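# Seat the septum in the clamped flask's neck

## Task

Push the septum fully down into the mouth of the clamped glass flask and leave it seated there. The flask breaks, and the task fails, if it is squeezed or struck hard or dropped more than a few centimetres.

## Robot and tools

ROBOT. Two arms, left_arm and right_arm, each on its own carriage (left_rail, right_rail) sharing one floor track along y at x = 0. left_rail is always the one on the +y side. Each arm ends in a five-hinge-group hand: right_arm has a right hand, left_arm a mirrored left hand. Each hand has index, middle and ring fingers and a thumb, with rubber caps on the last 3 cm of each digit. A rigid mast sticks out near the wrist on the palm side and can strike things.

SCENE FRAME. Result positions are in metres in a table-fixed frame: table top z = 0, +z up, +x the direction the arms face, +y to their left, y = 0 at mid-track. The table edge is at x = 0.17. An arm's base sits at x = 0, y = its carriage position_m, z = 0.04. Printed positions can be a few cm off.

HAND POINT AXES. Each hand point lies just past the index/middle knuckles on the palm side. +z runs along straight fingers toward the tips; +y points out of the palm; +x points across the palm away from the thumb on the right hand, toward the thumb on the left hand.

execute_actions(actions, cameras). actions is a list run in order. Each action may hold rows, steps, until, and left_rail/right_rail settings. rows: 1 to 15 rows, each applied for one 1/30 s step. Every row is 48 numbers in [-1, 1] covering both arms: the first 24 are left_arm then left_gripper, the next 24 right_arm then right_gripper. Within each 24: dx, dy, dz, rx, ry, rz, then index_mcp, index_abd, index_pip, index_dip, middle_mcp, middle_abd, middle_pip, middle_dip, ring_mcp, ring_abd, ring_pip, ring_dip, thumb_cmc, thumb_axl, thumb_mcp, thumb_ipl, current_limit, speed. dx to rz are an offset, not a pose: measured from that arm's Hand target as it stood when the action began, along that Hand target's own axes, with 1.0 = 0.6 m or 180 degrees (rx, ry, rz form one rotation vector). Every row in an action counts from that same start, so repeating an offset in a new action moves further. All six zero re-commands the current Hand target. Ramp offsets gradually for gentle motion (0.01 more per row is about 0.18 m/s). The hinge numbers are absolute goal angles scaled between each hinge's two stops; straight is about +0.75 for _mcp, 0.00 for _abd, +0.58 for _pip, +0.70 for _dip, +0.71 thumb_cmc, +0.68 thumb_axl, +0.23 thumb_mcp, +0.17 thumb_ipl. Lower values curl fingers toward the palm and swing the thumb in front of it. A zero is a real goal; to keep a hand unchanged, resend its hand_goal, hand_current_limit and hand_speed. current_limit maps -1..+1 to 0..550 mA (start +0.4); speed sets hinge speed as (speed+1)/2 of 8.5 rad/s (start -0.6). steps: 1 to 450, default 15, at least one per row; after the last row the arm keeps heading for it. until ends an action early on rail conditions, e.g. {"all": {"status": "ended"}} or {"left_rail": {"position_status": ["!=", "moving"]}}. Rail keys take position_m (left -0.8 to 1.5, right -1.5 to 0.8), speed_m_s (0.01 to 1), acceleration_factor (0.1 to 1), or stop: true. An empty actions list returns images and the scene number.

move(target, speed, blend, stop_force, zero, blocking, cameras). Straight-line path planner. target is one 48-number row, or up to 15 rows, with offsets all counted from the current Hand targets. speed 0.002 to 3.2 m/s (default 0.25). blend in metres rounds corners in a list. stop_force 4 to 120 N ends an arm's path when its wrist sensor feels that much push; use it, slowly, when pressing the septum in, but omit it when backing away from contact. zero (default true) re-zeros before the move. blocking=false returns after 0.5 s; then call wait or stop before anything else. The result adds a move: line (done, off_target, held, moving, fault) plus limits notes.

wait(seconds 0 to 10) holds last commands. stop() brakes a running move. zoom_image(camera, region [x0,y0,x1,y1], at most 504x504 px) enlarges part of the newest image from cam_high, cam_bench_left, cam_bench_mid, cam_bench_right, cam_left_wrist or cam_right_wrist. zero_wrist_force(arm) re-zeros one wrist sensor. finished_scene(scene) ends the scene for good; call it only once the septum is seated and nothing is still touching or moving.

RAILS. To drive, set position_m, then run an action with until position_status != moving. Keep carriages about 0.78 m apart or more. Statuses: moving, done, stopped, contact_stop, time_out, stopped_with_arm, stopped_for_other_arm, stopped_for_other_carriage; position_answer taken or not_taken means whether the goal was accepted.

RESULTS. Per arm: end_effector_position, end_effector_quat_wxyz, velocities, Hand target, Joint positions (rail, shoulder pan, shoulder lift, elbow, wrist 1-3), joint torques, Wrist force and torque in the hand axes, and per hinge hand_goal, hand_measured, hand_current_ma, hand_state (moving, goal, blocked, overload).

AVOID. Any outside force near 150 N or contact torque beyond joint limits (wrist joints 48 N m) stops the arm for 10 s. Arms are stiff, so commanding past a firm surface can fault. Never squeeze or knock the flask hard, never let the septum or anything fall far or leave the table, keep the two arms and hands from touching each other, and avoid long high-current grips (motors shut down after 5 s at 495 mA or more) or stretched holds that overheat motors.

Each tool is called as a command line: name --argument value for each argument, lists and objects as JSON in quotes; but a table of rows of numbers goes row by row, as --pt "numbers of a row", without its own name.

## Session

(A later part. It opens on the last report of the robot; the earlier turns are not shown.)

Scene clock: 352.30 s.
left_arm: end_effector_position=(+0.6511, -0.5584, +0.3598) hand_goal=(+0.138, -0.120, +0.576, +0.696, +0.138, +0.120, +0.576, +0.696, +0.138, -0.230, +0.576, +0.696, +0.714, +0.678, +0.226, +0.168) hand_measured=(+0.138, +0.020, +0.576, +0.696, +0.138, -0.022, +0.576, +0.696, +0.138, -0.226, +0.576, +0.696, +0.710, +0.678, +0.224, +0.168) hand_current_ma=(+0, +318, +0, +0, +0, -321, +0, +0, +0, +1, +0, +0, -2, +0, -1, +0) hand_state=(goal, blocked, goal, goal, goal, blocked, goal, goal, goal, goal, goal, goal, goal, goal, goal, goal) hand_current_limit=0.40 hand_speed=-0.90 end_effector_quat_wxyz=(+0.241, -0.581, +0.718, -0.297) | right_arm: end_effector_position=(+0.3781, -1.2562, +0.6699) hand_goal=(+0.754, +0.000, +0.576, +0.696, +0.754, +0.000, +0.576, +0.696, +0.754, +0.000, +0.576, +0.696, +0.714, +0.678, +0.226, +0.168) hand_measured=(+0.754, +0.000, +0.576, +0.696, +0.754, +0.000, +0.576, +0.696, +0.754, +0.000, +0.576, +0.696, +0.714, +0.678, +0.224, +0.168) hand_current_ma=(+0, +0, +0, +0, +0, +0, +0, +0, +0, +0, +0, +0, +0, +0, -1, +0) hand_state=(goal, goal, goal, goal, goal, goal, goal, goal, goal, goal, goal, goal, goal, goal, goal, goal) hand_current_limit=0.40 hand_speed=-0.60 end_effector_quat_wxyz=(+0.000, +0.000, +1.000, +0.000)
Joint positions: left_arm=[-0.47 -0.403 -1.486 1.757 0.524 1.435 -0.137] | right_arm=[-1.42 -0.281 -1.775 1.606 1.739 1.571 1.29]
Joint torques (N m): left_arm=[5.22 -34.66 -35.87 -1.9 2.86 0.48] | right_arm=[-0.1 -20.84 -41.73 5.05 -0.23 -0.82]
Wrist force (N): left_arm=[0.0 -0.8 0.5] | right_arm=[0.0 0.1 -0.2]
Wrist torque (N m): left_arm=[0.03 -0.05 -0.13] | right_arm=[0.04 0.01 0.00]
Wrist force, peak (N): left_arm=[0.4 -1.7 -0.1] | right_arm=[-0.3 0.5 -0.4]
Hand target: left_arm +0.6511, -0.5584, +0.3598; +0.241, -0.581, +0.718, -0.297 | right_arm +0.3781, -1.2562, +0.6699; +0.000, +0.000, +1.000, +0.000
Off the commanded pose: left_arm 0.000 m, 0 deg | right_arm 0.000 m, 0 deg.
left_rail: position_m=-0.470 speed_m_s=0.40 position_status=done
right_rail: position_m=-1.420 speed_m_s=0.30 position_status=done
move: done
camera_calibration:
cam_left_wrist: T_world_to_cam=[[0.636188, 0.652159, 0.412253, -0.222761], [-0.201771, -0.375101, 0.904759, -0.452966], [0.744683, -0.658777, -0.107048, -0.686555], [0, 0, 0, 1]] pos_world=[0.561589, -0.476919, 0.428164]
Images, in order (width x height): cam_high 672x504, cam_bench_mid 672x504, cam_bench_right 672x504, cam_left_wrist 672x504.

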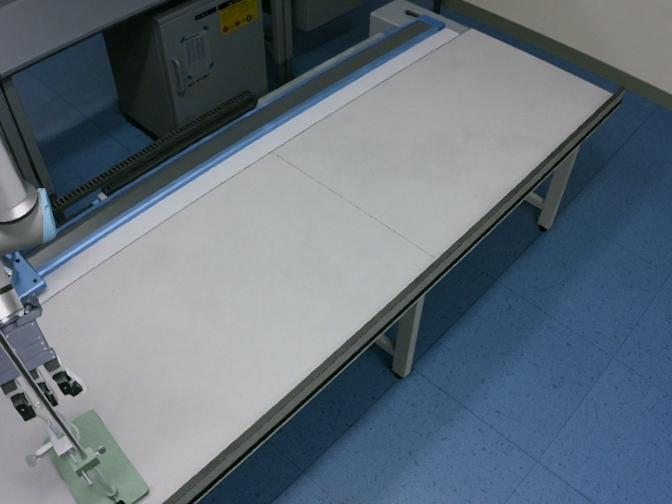

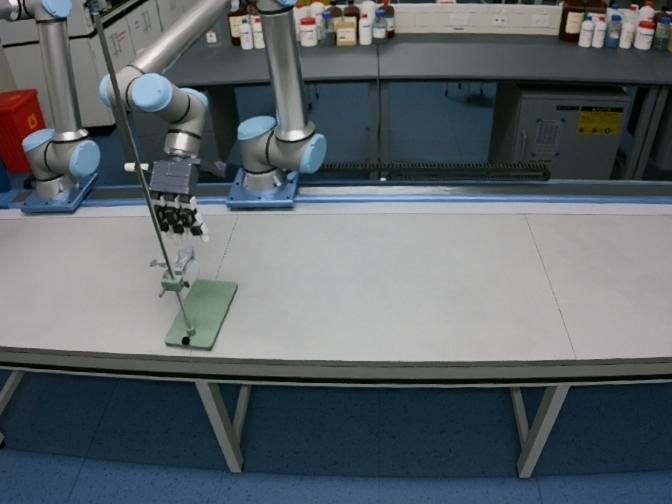

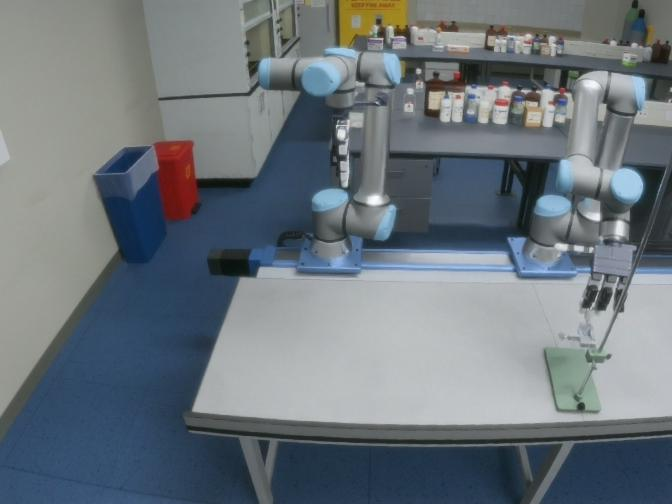

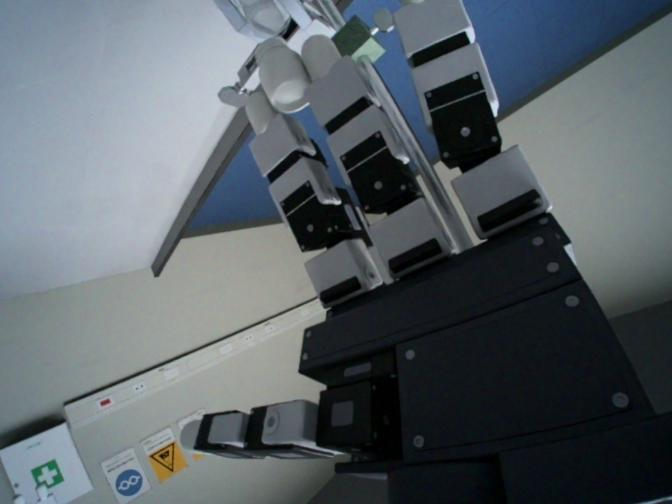

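move --target '[-0.0070,0.0106,0.0177,0,0,0,0.1376,-0.12,0.576,0.696,0.1376,0.12,0.576,0.696,0.1376,-0.23,0.576,0.696,0.714,0.678,0.226,0.168,0.4,-0.9,0,0,0,0,0,0,0.754,0,0.576,0.696,0.754,0,0.576,0.696,0.754,0,0.576,0.696,0.714,0.678,0.226,0.168,0.4,-0.6]' --speed 0.03 --stop_force 5 --cameras '["cam_left_wrist","cam_bench_mid","cam_high","cam_bench_right"]'

zoom_image --camera "cam_left_wrist" --region '[220, 0, 310, 80]'

zoom_image --camera "cam_bench_mid" --region '[160, 225, 200, 265]'

zoom_image --camera "cam_bench_right" --region '[570, 300, 610, 340]'

zoom_image --camera "cam_high" --region '[35, 395, 75, 435]'

Scene clock: 398.03 s.
left_arm: end_effector_position=(+0.6549, -0.5549, +0.3478) hand_goal=(+0.138, -0.120, +0.576, +0.696, +0.138, +0.120, +0.576, +0.696, +0.138, -0.230, +0.576, +0.696, +0.714, +0.678, +0.226, +0.168) hand_measured=(+0.138, +0.020, +0.576, +0.696, +0.138, -0.022, +0.576, +0.696, +0.138, -0.226, +0.576, +0.696, +0.710, +0.678, +0.224, +0.168) hand_current_ma=(+0, +318, +0, +0, +0, -321, +0, +0, +0, +1, +0, +0, -2, +0, -1, +0) hand_state=(goal, blocked, goal, goal, goal, blocked, goal, goal, goal, goal, goal, goal, goal, goal, goal, goal) hand_current_limit=0.40 hand_speed=-0.90 end_effector_quat_wxyz=(+0.241, -0.581, +0.718, -0.297) | right_arm: end_effector_position=(+0.3781, -1.2562, +0.6699) hand_goal=(+0.754, +0.000, +0.576, +0.696, +0.754, +0.000, +0.576, +0.696, +0.754, +0.000, +0.576, +0.696, +0.714, +0.678, +0.226, +0.168) hand_measured=(+0.754, +0.000, +0.576, +0.696, +0.754, +0.000, +0.576, +0.696, +0.754, +0.000, +0.576, +0.696, +0.714, +0.678, +0.224, +0.168) hand_current_ma=(+0, +0, +0, +0, +0, +0, +0, +0, +0, +0, +0, +0, +0, +0, -1, +0) hand_state=(goal, goal, goal, goal, goal, goal, goal, goal, goal, goal, goal, goal, goal, goal, goal, goal) hand_current_limit=0.40 hand_speed=-0.60 end_effector_quat_wxyz=(+0.000, +0.000, +1.000, +0.000)
Joint positions: left_arm=[-0.47 -0.394 -1.475 1.766 0.502 1.441 -0.131] | right_arm=[-1.42 -0.281 -1.775 1.606 1.739 1.571 1.29]
Joint torques (N m): left_arm=[8.74 -33.69 -35.44 -1.76 3.48 2] | right_arm=[0.44 -20.85 -41.79 5.11 -0.38 -0.45]
Wrist force (N): left_arm=[0.4 -0.7 0.3] | right_arm=[-0.3 0.2 0.1]
Wrist torque (N m): left_arm=[0.05 -0.11 -0.10] | right_arm=[0.02 0.04 -0.03]
Wrist force, peak (N): left_arm=[0.6 -1.3 0.8] | right_arm=[-0.3 0.4 -0.4]
Hand target: left_arm +0.6549, -0.5549, +0.3478; +0.241, -0.581, +0.718, -0.297 | right_arm +0.3781, -1.2562, +0.6699; +0.000, +0.000, +1.000, +0.000
Off the commanded pose: left_arm 0.000 m, 0 deg | right_arm 0.000 m, 0 deg.
left_rail: position_m=-0.470 speed_m_s=0.40 position_status=done
right_rail: position_m=-1.420 speed_m_s=0.30 position_status=done
move: done
camera_calibration:
cam_left_wrist: T_world_to_cam=[[0.636188, 0.652159, 0.412253, -0.222514], [-0.201771, -0.375101, 0.904759, -0.440029], [0.744683, -0.658777, -0.107048, -0.688364], [0, 0, 0, 1]] pos_world=[0.565389, -0.473419, 0.416164]
Images, in order (width x height): cam_high 672x504, cam_bench_mid 672x504, cam_bench_right 672x504, cam_left_wrist 672x504.

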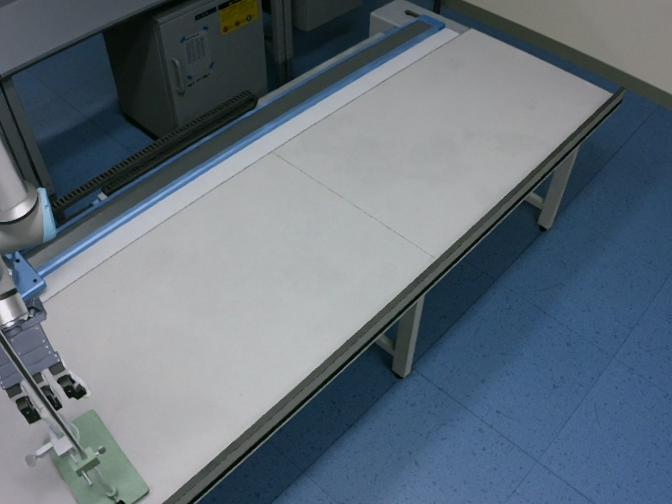

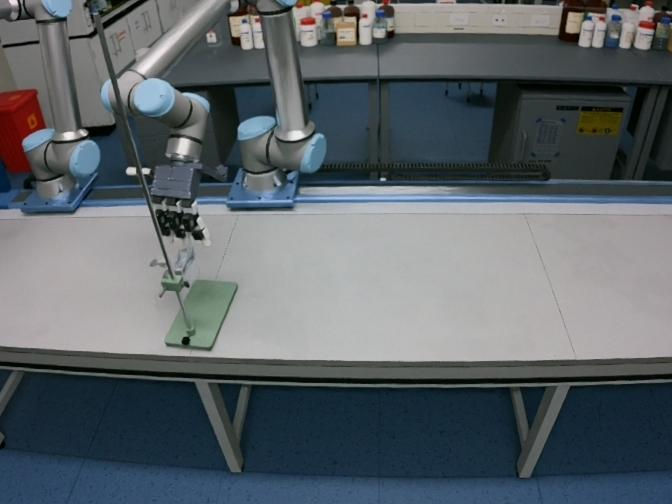

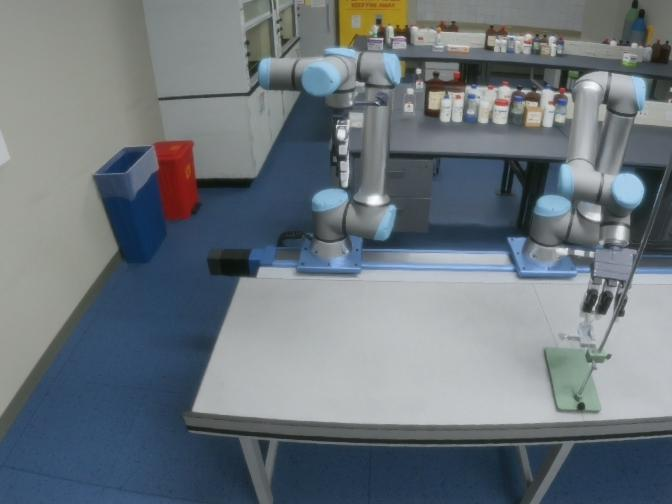

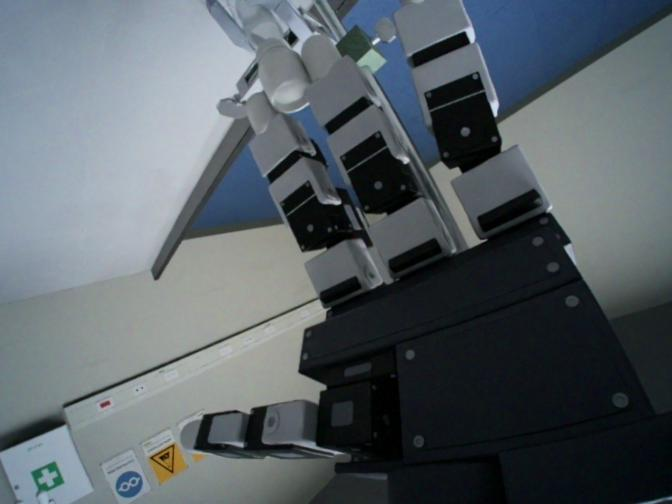

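Scaled by 5.600 from the camera's 672x504 image, which has a finer 960x720 frame.

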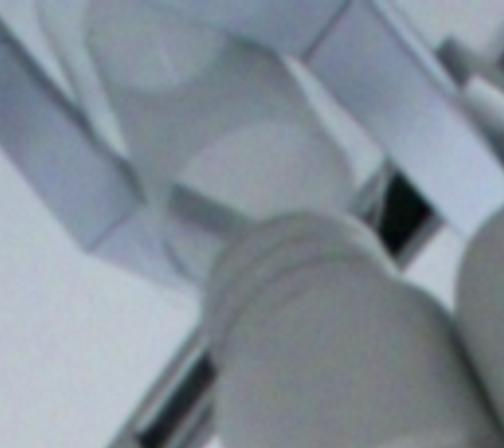

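Scaled by 12.600 from the camera's 672x504 image, which has a finer 960x720 frame.

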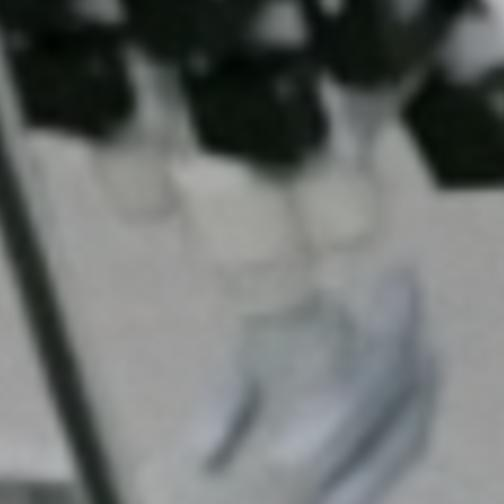

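Scaled by 12.600 from the camera's 672x504 image, which has a finer 960x720 frame.

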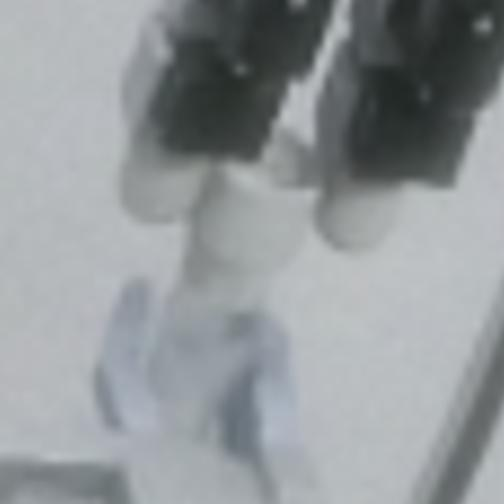

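Scaled by 12.600 from the camera's 672x504 image, which has a finer 960x720 frame.

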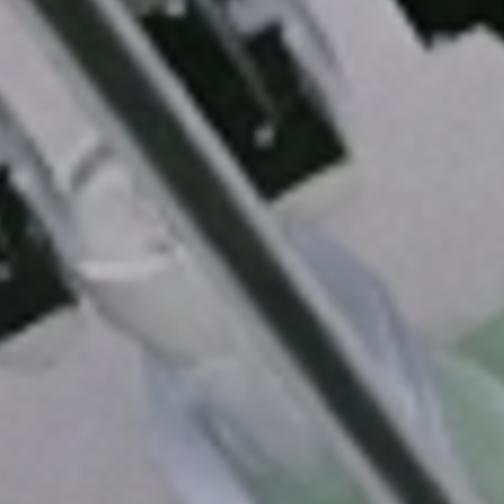

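zoom_image --camera "cam_left_wrist" --region '[235, 15, 305, 75]'

Scaled by 7.200 from the camera's 672x504 image, which has a finer 960x720 frame.

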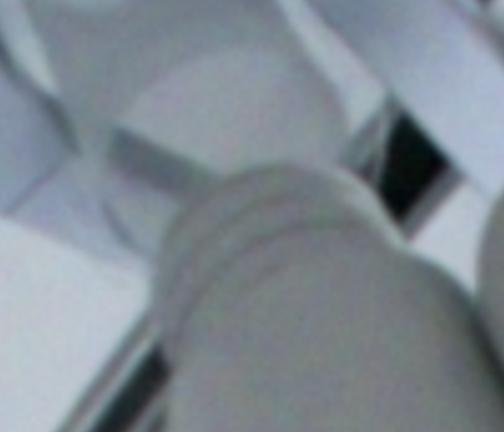

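move --target '[-0.0006,0.0037,-0.0037,0,0,0,0.1376,-0.12,0.576,0.696,0.1376,0.12,0.576,0.696,0.1376,-0.23,0.576,0.696,0.714,0.678,0.226,0.168,0.4,-0.9,0,0,0,0,0,0,0.754,0,0.576,0.696,0.754,0,0.576,0.696,0.754,0,0.576,0.696,0.714,0.678,0.226,0.168,0.4,-0.6]' --speed 0.02

move --target '[0,0.0189,0.0189,0,0,0,0.1376,-0.12,0.576,0.696,0.1376,0.12,0.576,0.696,0.1376,-0.23,0.576,0.696,0.714,0.678,0.226,0.168,0.4,-0.9,0,0,0,0,0,0,0.754,0,0.576,0.696,0.754,0,0.576,0.696,0.754,0,0.576,0.696,0.714,0.678,0.226,0.168,0.4,-0.6]' --speed 0.006 --stop_force 4 --cameras '["cam_left_wrist","cam_bench_mid","cam_high","cam_bench_right"]'

zoom_image --camera "cam_left_wrist" --region '[220, 0, 310, 80]'

zoom_image --camera "cam_bench_mid" --region '[160, 225, 200, 265]'

zoom_image --camera "cam_bench_right" --region '[570, 300, 610, 340]'

zoom_image --camera "cam_high" --region '[35, 395, 75, 435]'

Scene clock: 465.37 s.
left_arm: end_effector_position=(+0.6521, -0.5539, +0.3478) hand_goal=(+0.138, -0.120, +0.576, +0.696, +0.138, +0.120, +0.576, +0.696, +0.138, -0.230, +0.576, +0.696, +0.714, +0.678, +0.226, +0.168) hand_measured=(+0.138, +0.020, +0.576, +0.696, +0.138, -0.022, +0.576, +0.696, +0.138, -0.226, +0.576, +0.696, +0.710, +0.678, +0.224, +0.168) hand_current_ma=(+0, +318, +0, +0, +0, -321, +0, +0, +0, +1, +0, +0, -2, +0, -1, +0) hand_state=(goal, blocked, goal, goal, goal, blocked, goal, goal, goal, goal, goal, goal, goal, goal, goal, goal) hand_current_limit=0.40 hand_speed=-0.90 end_effector_quat_wxyz=(+0.241, -0.581, +0.718, -0.297) | right_arm: end_effector_position=(+0.3781, -1.2562, +0.6699) hand_goal=(+0.754, +0.000, +0.576, +0.696, +0.754, +0.000, +0.576, +0.696, +0.754, +0.000, +0.576, +0.696, +0.714, +0.678, +0.226, +0.168) hand_measured=(+0.754, +0.000, +0.576, +0.696, +0.754, +0.000, +0.576, +0.696, +0.754, +0.000, +0.576, +0.696, +0.714, +0.678, +0.224, +0.168) hand_current_ma=(+0, +0, +0, +0, +0, +0, +0, +0, +0, +0, +0, +0, +0, +0, -1, +0) hand_state=(goal, goal, goal, goal, goal, goal, goal, goal, goal, goal, goal, goal, goal, goal, goal, goal) hand_current_limit=0.40 hand_speed=-0.60 end_effector_quat_wxyz=(+0.000, +0.000, +1.000, +0.000)
Joint positions: left_arm=[-0.47 -0.394 -1.479 1.771 0.502 1.441 -0.131] | right_arm=[-1.42 -0.281 -1.775 1.606 1.739 1.571 1.29]
Joint torques (N m): left_arm=[-11.01 -65.84 -36.69 -1.75 -2.57 -2.22] | right_arm=[0.73 -21.53 -41.83 4.97 -0.33 -0.71]
Wrist force (N): left_arm=[0.3 -0.8 0.5] | right_arm=[-0.1 0.1 -0.3]
Wrist torque (N m): left_arm=[0.04 -0.09 -0.11] | right_arm=[0.04 0.02 -0.01]
Wrist force, peak (N): left_arm=[0.8 -1.5 0.6] | right_arm=[-0.3 0.3 -0.7]
Hand target: left_arm +0.6519, -0.5539, +0.3478; +0.241, -0.581, +0.718, -0.297 | right_arm +0.3781, -1.2562, +0.6699; +0.000, +0.000, +1.000, +0.000
Off the commanded pose: left_arm 0.000 m, 0 deg | right_arm 0.000 m, 0 deg.
left_rail: position_m=-0.470 speed_m_s=0.40 position_status=done
right_rail: position_m=-1.420 speed_m_s=0.30 position_status=done
move: done

Scene clock: 468.40 s.
left_arm: end_effector_position=(+0.6519, -0.5539, +0.3374) hand_goal=(+0.138, -0.120, +0.576, +0.696, +0.138, +0.120, +0.576, +0.696, +0.138, -0.230, +0.576, +0.696, +0.714, +0.678, +0.226, +0.168) hand_measured=(+0.144, +0.020, +0.578, +0.696, +0.142, -0.022, +0.578, +0.696, +0.138, -0.226, +0.576, +0.696, +0.710, +0.678, +0.224, +0.168) hand_current_ma=(+2, +315, +0, +0, +2, -321, +0, +0, +0, +1, +0, +0, -2, +0, -1, +0) hand_state=(goal, blocked, goal, goal, goal, blocked, goal, goal, goal, goal, goal, goal, goal, goal, goal, goal) hand_current_limit=0.40 hand_speed=-0.90 end_effector_quat_wxyz=(+0.241, -0.581, +0.718, -0.298) | right_arm: end_effector_position=(+0.3781, -1.2562, +0.6699) hand_goal=(+0.754, +0.000, +0.576, +0.696, +0.754, +0.000, +0.576, +0.696, +0.754, +0.000, +0.576, +0.696, +0.714, +0.678, +0.226, +0.168) hand_measured=(+0.754, +0.000, +0.576, +0.696, +0.754, +0.000, +0.576, +0.696, +0.754, +0.000, +0.576, +0.696, +0.714, +0.678, +0.224, +0.168) hand_current_ma=(+0, +0, +0, +0, +0, +0, +0, +0, +0, +0, +0, +0, +0, +0, -1, +0) hand_state=(goal, goal, goal, goal, goal, goal, goal, goal, goal, goal, goal, goal, goal, goal, goal, goal) hand_current_limit=0.40 hand_speed=-0.60 end_effector_quat_wxyz=(+0.000, +0.000, +1.000, +0.000)
Joint positions: left_arm=[-0.47 -0.394 -1.474 1.785 0.483 1.441 -0.131] | right_arm=[-1.42 -0.281 -1.775 1.606 1.739 1.571 1.29]
Joint torques (N m): left_arm=[-12.14 -61.25 -47.58 4.95 -2.08 -2.11] | right_arm=[0.89 -19.91 -41.9 5.08 -0.07 -0.67]
Wrist force (N): left_arm=[0.1 -3.8 -1.9] | right_arm=[0.1 0.0 0.0]
Wrist torque (N m): left_arm=[0.24 -0.12 -0.10] | right_arm=[0.00 -0.01 0.00]
Wrist force, peak (N): left_arm=[0.1 -5.1 -2.1] | right_arm=[-0.5 0.4 -0.3]
Hand target: left_arm +0.6519, -0.5539, +0.3374; +0.241, -0.581, +0.718, -0.298 (not the last commanded pose) | right_arm +0.3781, -1.2562, +0.6699; +0.000, +0.000, +1.000, +0.000
Off the commanded pose: left_arm 0.006 m, 0 deg | right_arm 0.000 m, 0 deg.
left_rail: position_m=-0.470 speed_m_s=0.40 position_status=done
right_rail: position_m=-1.420 speed_m_s=0.30 position_status=done
move: contact (left_arm)
camera_calibration:
cam_left_wrist: T_world_to_cam=[[0.636176, 0.652135, 0.41231, -0.216998], [-0.201811, -0.375142, 0.904732, -0.430836], [0.744683, -0.658778, -0.107048, -0.686584], [0, 0, 0, 1]] pos_world=[0.562389, -0.472419, 0.405764]
Images, in order (width x height): cam_high 672x504, cam_bench_mid 672x504, cam_bench_right 672x504, cam_left_wrist 672x504.

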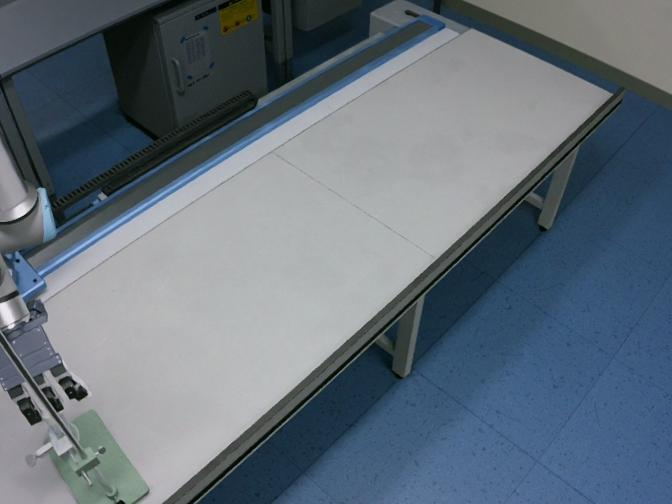

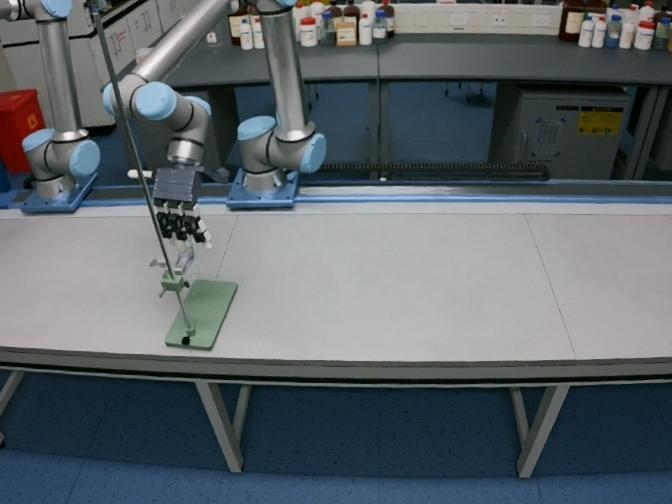

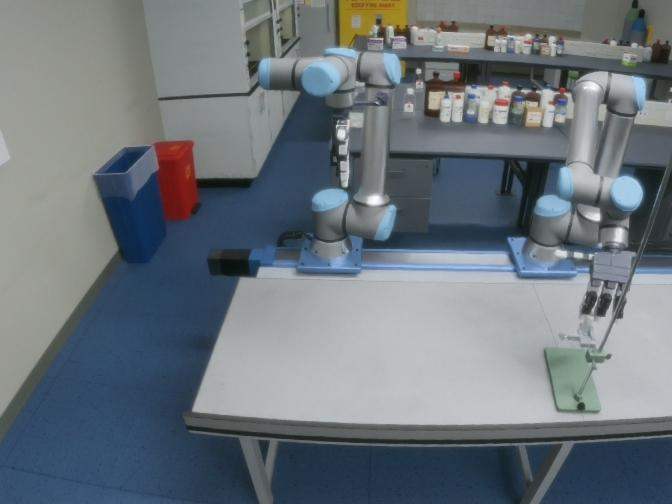

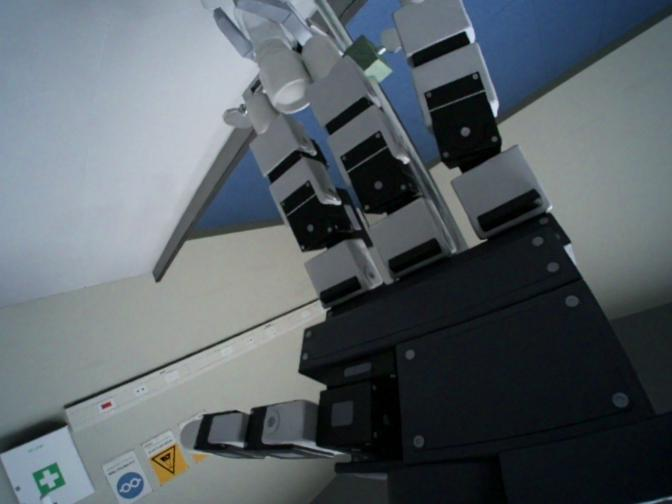

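Scaled by 5.600 from the camera's 672x504 image, which has a finer 960x720 frame.

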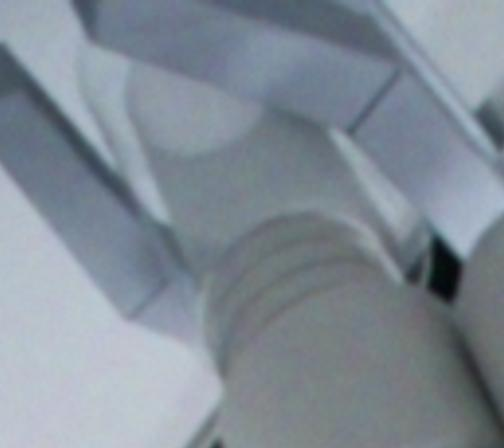

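Scaled by 12.600 from the camera's 672x504 image, which has a finer 960x720 frame.

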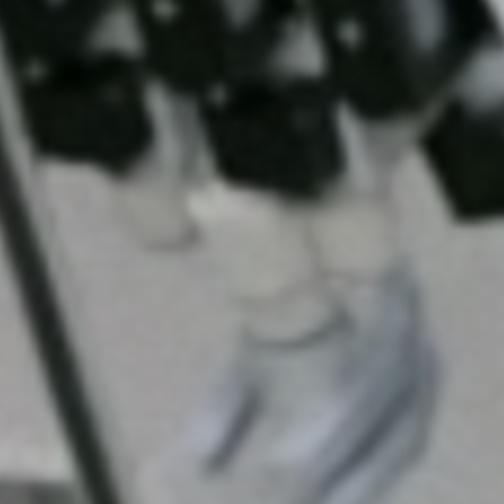

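Scaled by 12.600 from the camera's 672x504 image, which has a finer 960x720 frame.

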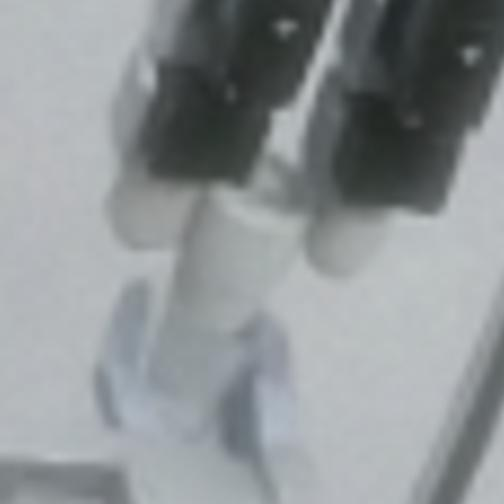

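Scaled by 12.600 from the camera's 672x504 image, which has a finer 960x720 frame.

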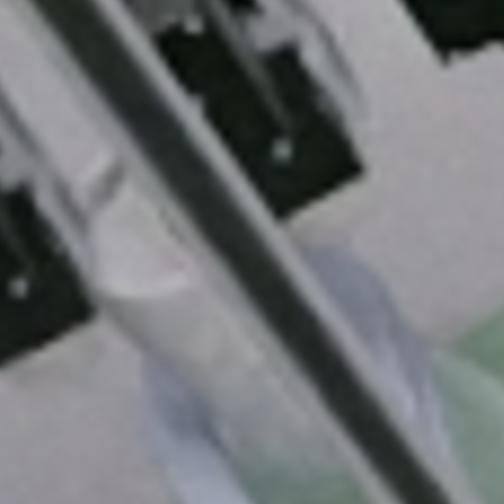

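zoom_image --camera "cam_left_wrist" --region '[240, 20, 310, 80]'

zoom_image --camera "cam_bench_mid" --region '[170, 235, 200, 265]'

Scaled by 7.200 from the camera's 672x504 image, which has a finer 960x720 frame.

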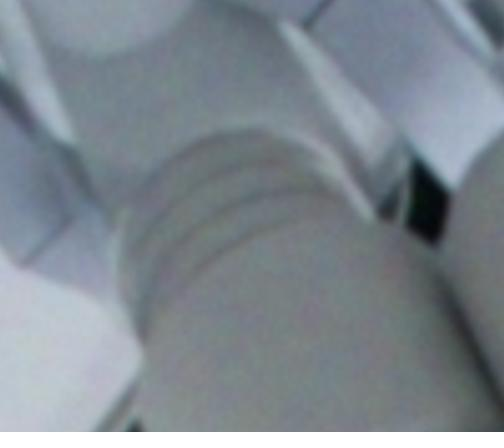

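Scaled by 16.800 from the camera's 672x504 image, which has a finer 960x720 frame.

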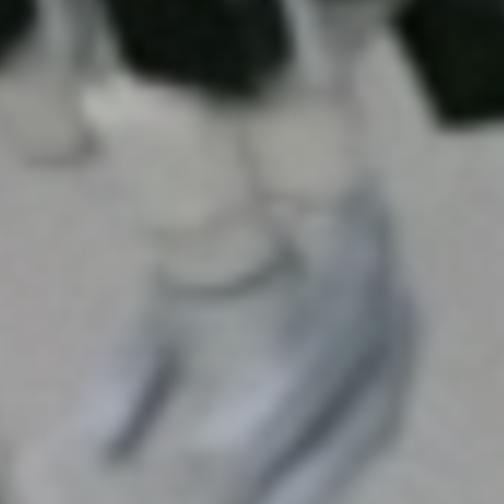

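move --target '[0,0.0118,0.0118,0,0,0,0.1376,-0.12,0.576,0.696,0.1376,0.12,0.576,0.696,0.1376,-0.23,0.576,0.696,0.714,0.678,0.226,0.168,0.4,-0.9,0,0,0,0,0,0,0.754,0,0.576,0.696,0.754,0,0.576,0.696,0.754,0,0.576,0.696,0.714,0.678,0.226,0.168,0.4,-0.6]' --speed 0.005 --stop_force 8 --zero false --cameras '["cam_left_wrist","cam_bench_mid","cam_bench_right"]'

zoom_image --camera "cam_left_wrist" --region '[240, 20, 310, 80]'

zoom_image --camera "cam_bench_mid" --region '[170, 235, 200, 265]'

zoom_image --camera "cam_bench_right" --region '[570, 305, 600, 335]'

Scene clock: 499.37 s.
left_arm: end_effector_position=(+0.6519, -0.5539, +0.3327) hand_goal=(+0.138, -0.120, +0.576, +0.696, +0.138, +0.120, +0.576, +0.696, +0.138, -0.230, +0.576, +0.696, +0.714, +0.678, +0.226, +0.168) hand_measured=(+0.158, +0.018, +0.588, +0.700, +0.166, -0.022, +0.594, +0.702, +0.138, -0.226, +0.576, +0.696, +0.710, +0.678, +0.224, +0.168) hand_current_ma=(+18, +305, +8, +2, +33, -321, +14, +2, +0, +1, +0, +0, -2, +0, -1, +0) hand_state=(blocked, blocked, goal, goal, blocked, blocked, goal, goal, goal, goal, goal, goal, goal, goal, goal, goal) hand_current_limit=0.40 hand_speed=-0.90 end_effector_quat_wxyz=(+0.241, -0.581, +0.718, -0.298) | right_arm: end_effector_position=(+0.3781, -1.2562, +0.6699) hand_goal=(+0.754, +0.000, +0.576, +0.696, +0.754, +0.000, +0.576, +0.696, +0.754, +0.000, +0.576, +0.696, +0.714, +0.678, +0.226, +0.168) hand_measured=(+0.754, +0.000, +0.576, +0.696, +0.754, +0.000, +0.576, +0.696, +0.754, +0.000, +0.576, +0.696, +0.714, +0.678, +0.224, +0.168) hand_current_ma=(+0, +0, +0, +0, +0, +0, +0, +0, +0, +0, +0, +0, +0, +0, -1, +0) hand_state=(goal, goal, goal, goal, goal, goal, goal, goal, goal, goal, goal, goal, goal, goal, goal, goal) hand_current_limit=0.40 hand_speed=-0.60 end_effector_quat_wxyz=(+0.000, +0.000, +1.000, +0.000)
Joint positions: left_arm=[-0.47 -0.394 -1.472 1.791 0.475 1.441 -0.131] | right_arm=[-1.42 -0.281 -1.775 1.606 1.739 1.571 1.29]
Joint torques (N m): left_arm=[-11.7 -57.73 -44.09 5.65 -1.22 -1.91] | right_arm=[0.47 -21.69 -41.42 5.05 -0.22 -0.76]
Wrist force (N): left_arm=[-1.9 -7.2 -3.2] | right_arm=[-0.3 0.1 0.0]
Wrist torque (N m): left_arm=[0.53 -0.32 -0.06] | right_arm=[0.02 0.04 -0.03]
Wrist force, peak (N): left_arm=[-2.5 -8.5 -3.7] | right_arm=[0.0 0.7 -0.2]
Hand target: left_arm +0.6519, -0.5539, +0.3327; +0.241, -0.581, +0.718, -0.298 (not the last commanded pose) | right_arm +0.3781, -1.2562, +0.6699; +0.000, +0.000, +1.000, +0.000
Off the commanded pose: left_arm 0.005 m, 0 deg | right_arm 0.000 m, 0 deg.
left_rail: position_m=-0.470 speed_m_s=0.40 position_status=done
right_rail: position_m=-1.420 speed_m_s=0.30 position_status=done
move: contact (left_arm)
camera_calibration:
cam_left_wrist: T_world_to_cam=[[0.636176, 0.652135, 0.41231, -0.21506], [-0.201811, -0.375142, 0.904732, -0.426584], [0.744683, -0.658778, -0.107048, -0.687087], [0, 0, 0, 1]] pos_world=[0.562389, -0.472419, 0.401064]
Images, in order (width x height): cam_bench_mid 672x504, cam_bench_right 672x504, cam_left_wrist 672x504.

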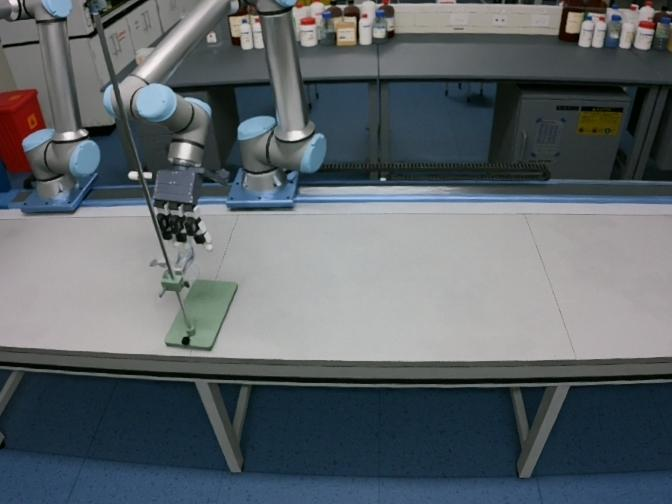

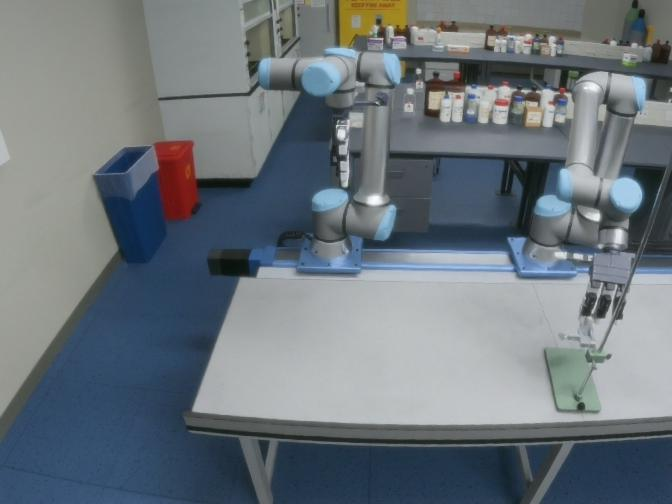

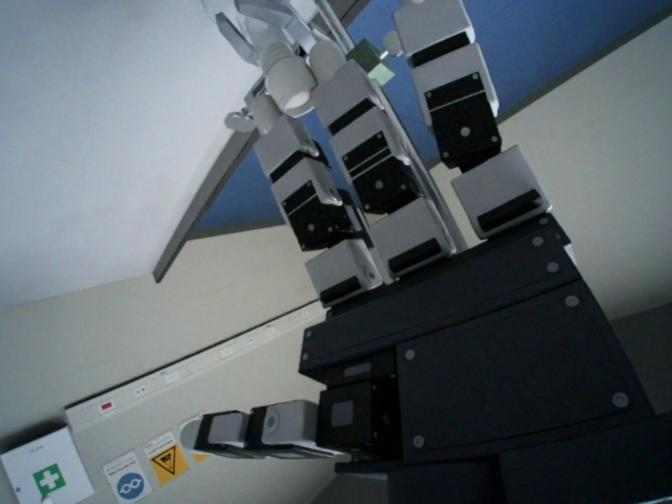

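Scaled by 7.200 from the camera's 672x504 image, which has a finer 960x720 frame.

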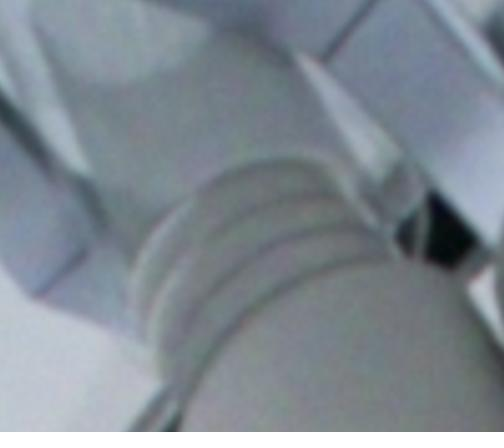

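Scaled by 16.800 from the camera's 672x504 image, which has a finer 960x720 frame.

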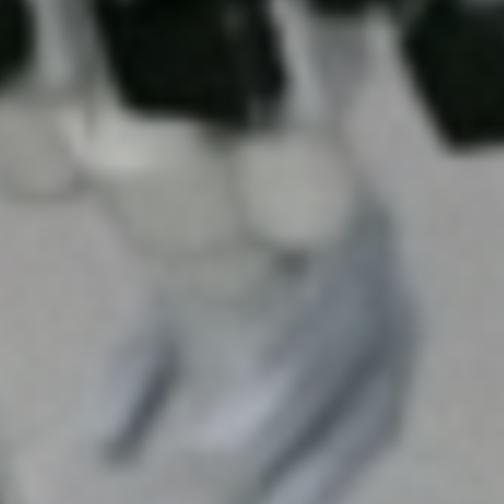

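Scaled by 16.800 from the camera's 672x504 image, which has a finer 960x720 frame.

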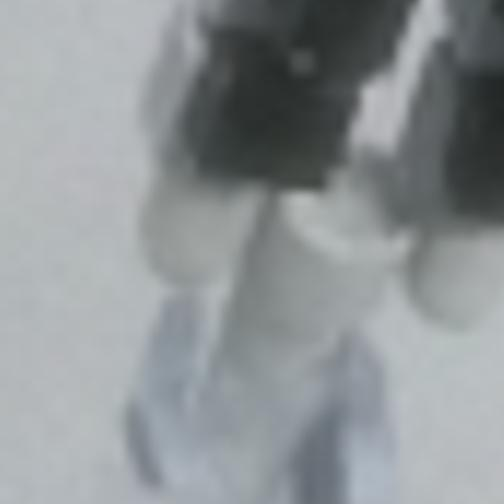

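move --target '[0,-0.0130,-0.0130,0,0,0,0.1376,-0.12,0.576,0.696,0.1376,0.12,0.576,0.696,0.1376,-0.23,0.576,0.696,0.714,0.678,0.226,0.168,0.4,-0.9,0,0,0,0,0,0,0.754,0,0.576,0.696,0.754,0,0.576,0.696,0.754,0,0.576,0.696,0.714,0.678,0.226,0.168,0.4,-0.6]' --speed 0.01 --cameras '["cam_left_wrist","cam_bench_mid","cam_bench_right","cam_high"]'

zoom_image --camera "cam_left_wrist" --region '[230, 0, 340, 130]'

zoom_image --camera "cam_bench_mid" --region '[170, 225, 200, 265]'

zoom_image --camera "cam_bench_right" --region '[570, 295, 600, 335]'

Scene clock: 516.57 s.
left_arm: end_effector_position=(+0.6519, -0.5539, +0.3435) hand_goal=(+0.138, -0.120, +0.576, +0.696, +0.138, +0.120, +0.576, +0.696, +0.138, -0.230, +0.576, +0.696, +0.714, +0.678, +0.226, +0.168) hand_measured=(+0.130, +0.018, +0.572, +0.696, +0.154, -0.022, +0.588, +0.702, +0.138, -0.226, +0.576, +0.696, +0.710, +0.678, +0.224, +0.168) hand_current_ma=(-4, +305, -1, +0, +11, -321, +8, +2, +0, +1, +0, +0, -2, +0, -1, +0) hand_state=(goal, blocked, goal, goal, goal, blocked, goal, goal, goal, goal, goal, goal, goal, goal, goal, goal) hand_current_limit=0.40 hand_speed=-0.90 end_effector_quat_wxyz=(+0.241, -0.581, +0.718, -0.298) | right_arm: end_effector_position=(+0.3781, -1.2562, +0.6699) hand_goal=(+0.754, +0.000, +0.576, +0.696, +0.754, +0.000, +0.576, +0.696, +0.754, +0.000, +0.576, +0.696, +0.714, +0.678, +0.226, +0.168) hand_measured=(+0.754, +0.000, +0.576, +0.696, +0.754, +0.000, +0.576, +0.696, +0.754, +0.000, +0.576, +0.696, +0.714, +0.678, +0.224, +0.168) hand_current_ma=(+0, +0, +0, +0, +0, +0, +0, +0, +0, +0, +0, +0, +0, +0, -1, +0) hand_state=(goal, goal, goal, goal, goal, goal, goal, goal, goal, goal, goal, goal, goal, goal, goal, goal) hand_current_limit=0.40 hand_speed=-0.60 end_effector_quat_wxyz=(+0.000, +0.000, +1.000, +0.000)
Joint positions: left_arm=[-0.47 -0.394 -1.478 1.777 0.494 1.441 -0.131] | right_arm=[-1.42 -0.281 -1.775 1.606 1.739 1.571 1.29]
Joint torques (N m): left_arm=[-10.02 -63.62 -50.49 4.84 -0.75 -1.61] | right_arm=[1.21 -21.7 -42.11 5.18 -0.39 -0.81]
Wrist force (N): left_arm=[0.7 -1.2 0.3] | right_arm=[-0.3 0.0 -0.2]
Wrist torque (N m): left_arm=[-0.01 -0.15 -0.06] | right_arm=[0.01 0.04 -0.03]
Wrist force, peak (N): left_arm=[-2.1 -7.8 -3.0] | right_arm=[-0.5 0.5 -0.1]
Hand target: left_arm +0.6519, -0.5539, +0.3437; +0.241, -0.581, +0.718, -0.298 | right_arm +0.3781, -1.2562, +0.6699; +0.000, +0.000, +1.000, +0.000
Off the commanded pose: left_arm 0.000 m, 0 deg | right_arm 0.000 m, 0 deg.
left_rail: position_m=-0.470 speed_m_s=0.40 position_status=done
right_rail: position_m=-1.420 speed_m_s=0.30 position_status=done
move: done
camera_calibration:
cam_left_wrist: T_world_to_cam=[[0.636098, 0.652204, 0.412323, -0.219482], [-0.201864, -0.375096, 0.90474, -0.436397], [0.744735, -0.658736, -0.106941, -0.685974], [0, 0, 0, 1]] pos_world=[0.562389, -0.472419, 0.411964]
Images, in order (width x height): cam_high 672x504, cam_bench_mid 672x504, cam_bench_right 672x504, cam_left_wrist 672x504.

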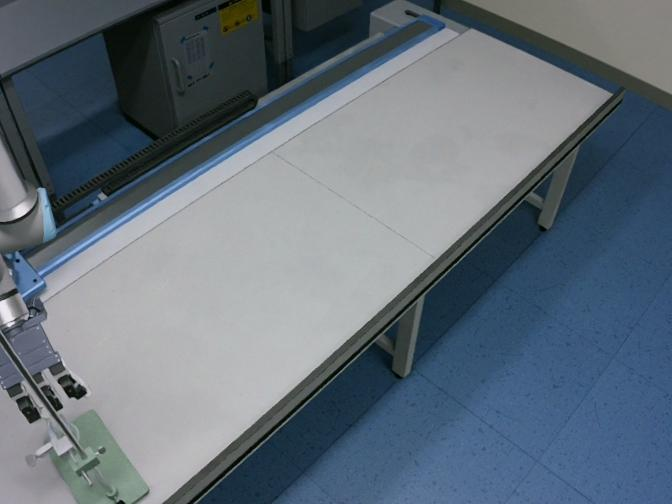

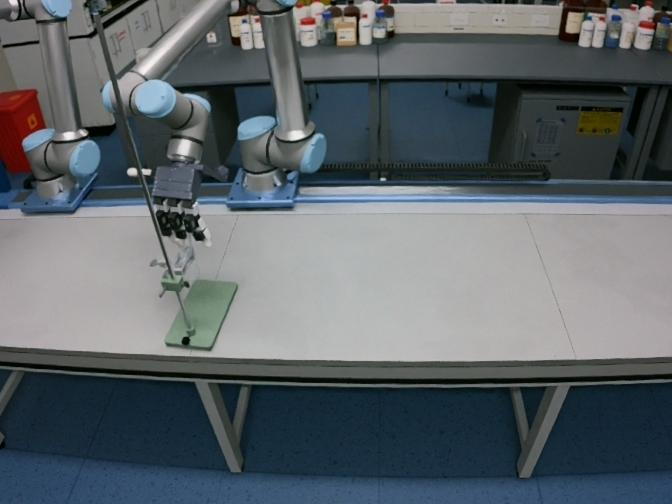

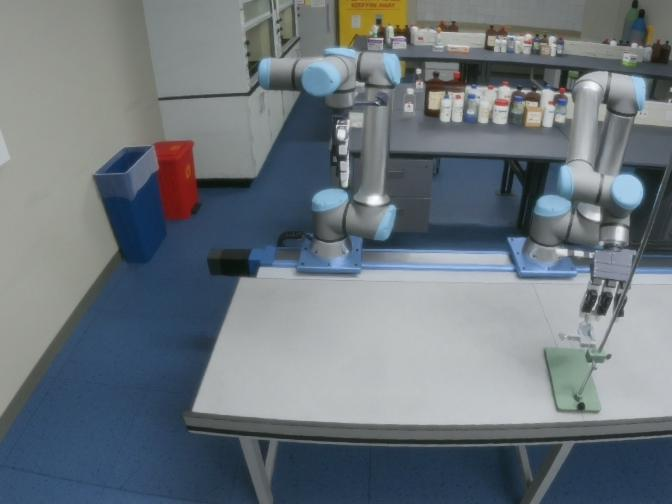

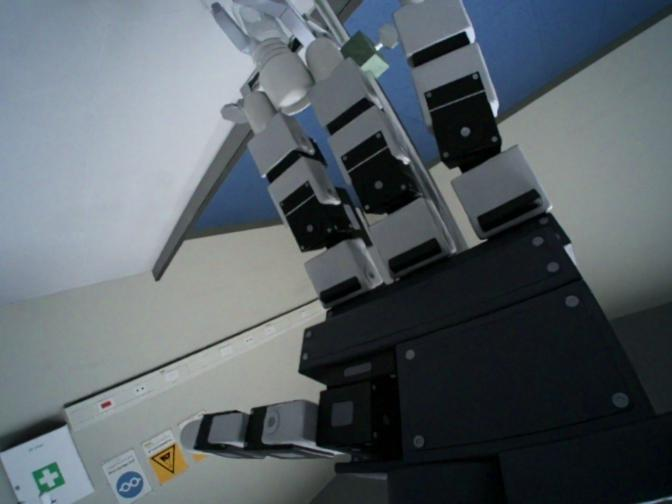

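Scaled by 3.877 from the camera's 672x504 image, which has a finer 960x720 frame.

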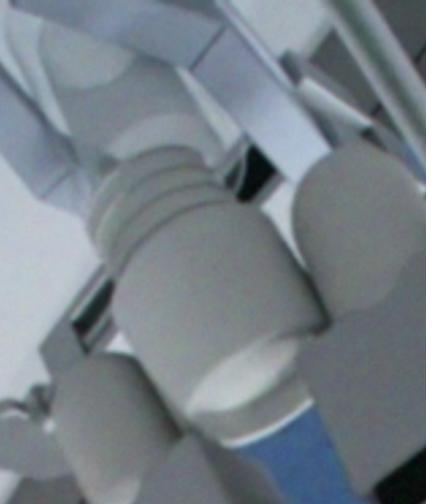

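Scaled by 12.600 from the camera's 672x504 image, which has a finer 960x720 frame.

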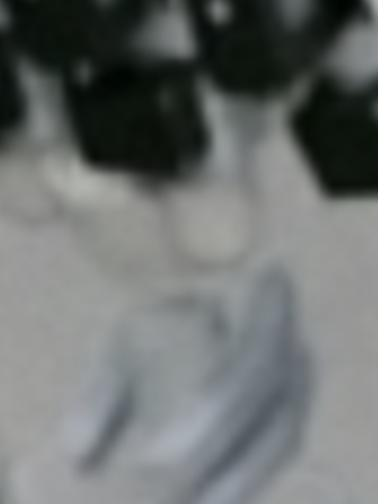

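Scaled by 12.600 from the camera's 672x504 image, which has a finer 960x720 frame.

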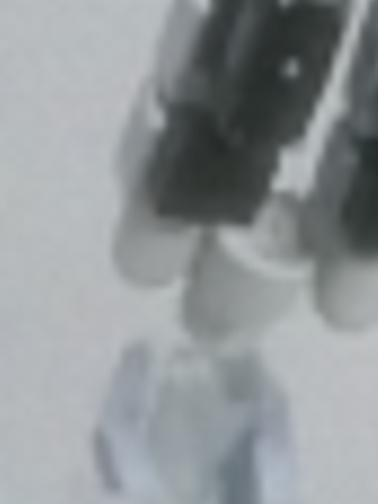

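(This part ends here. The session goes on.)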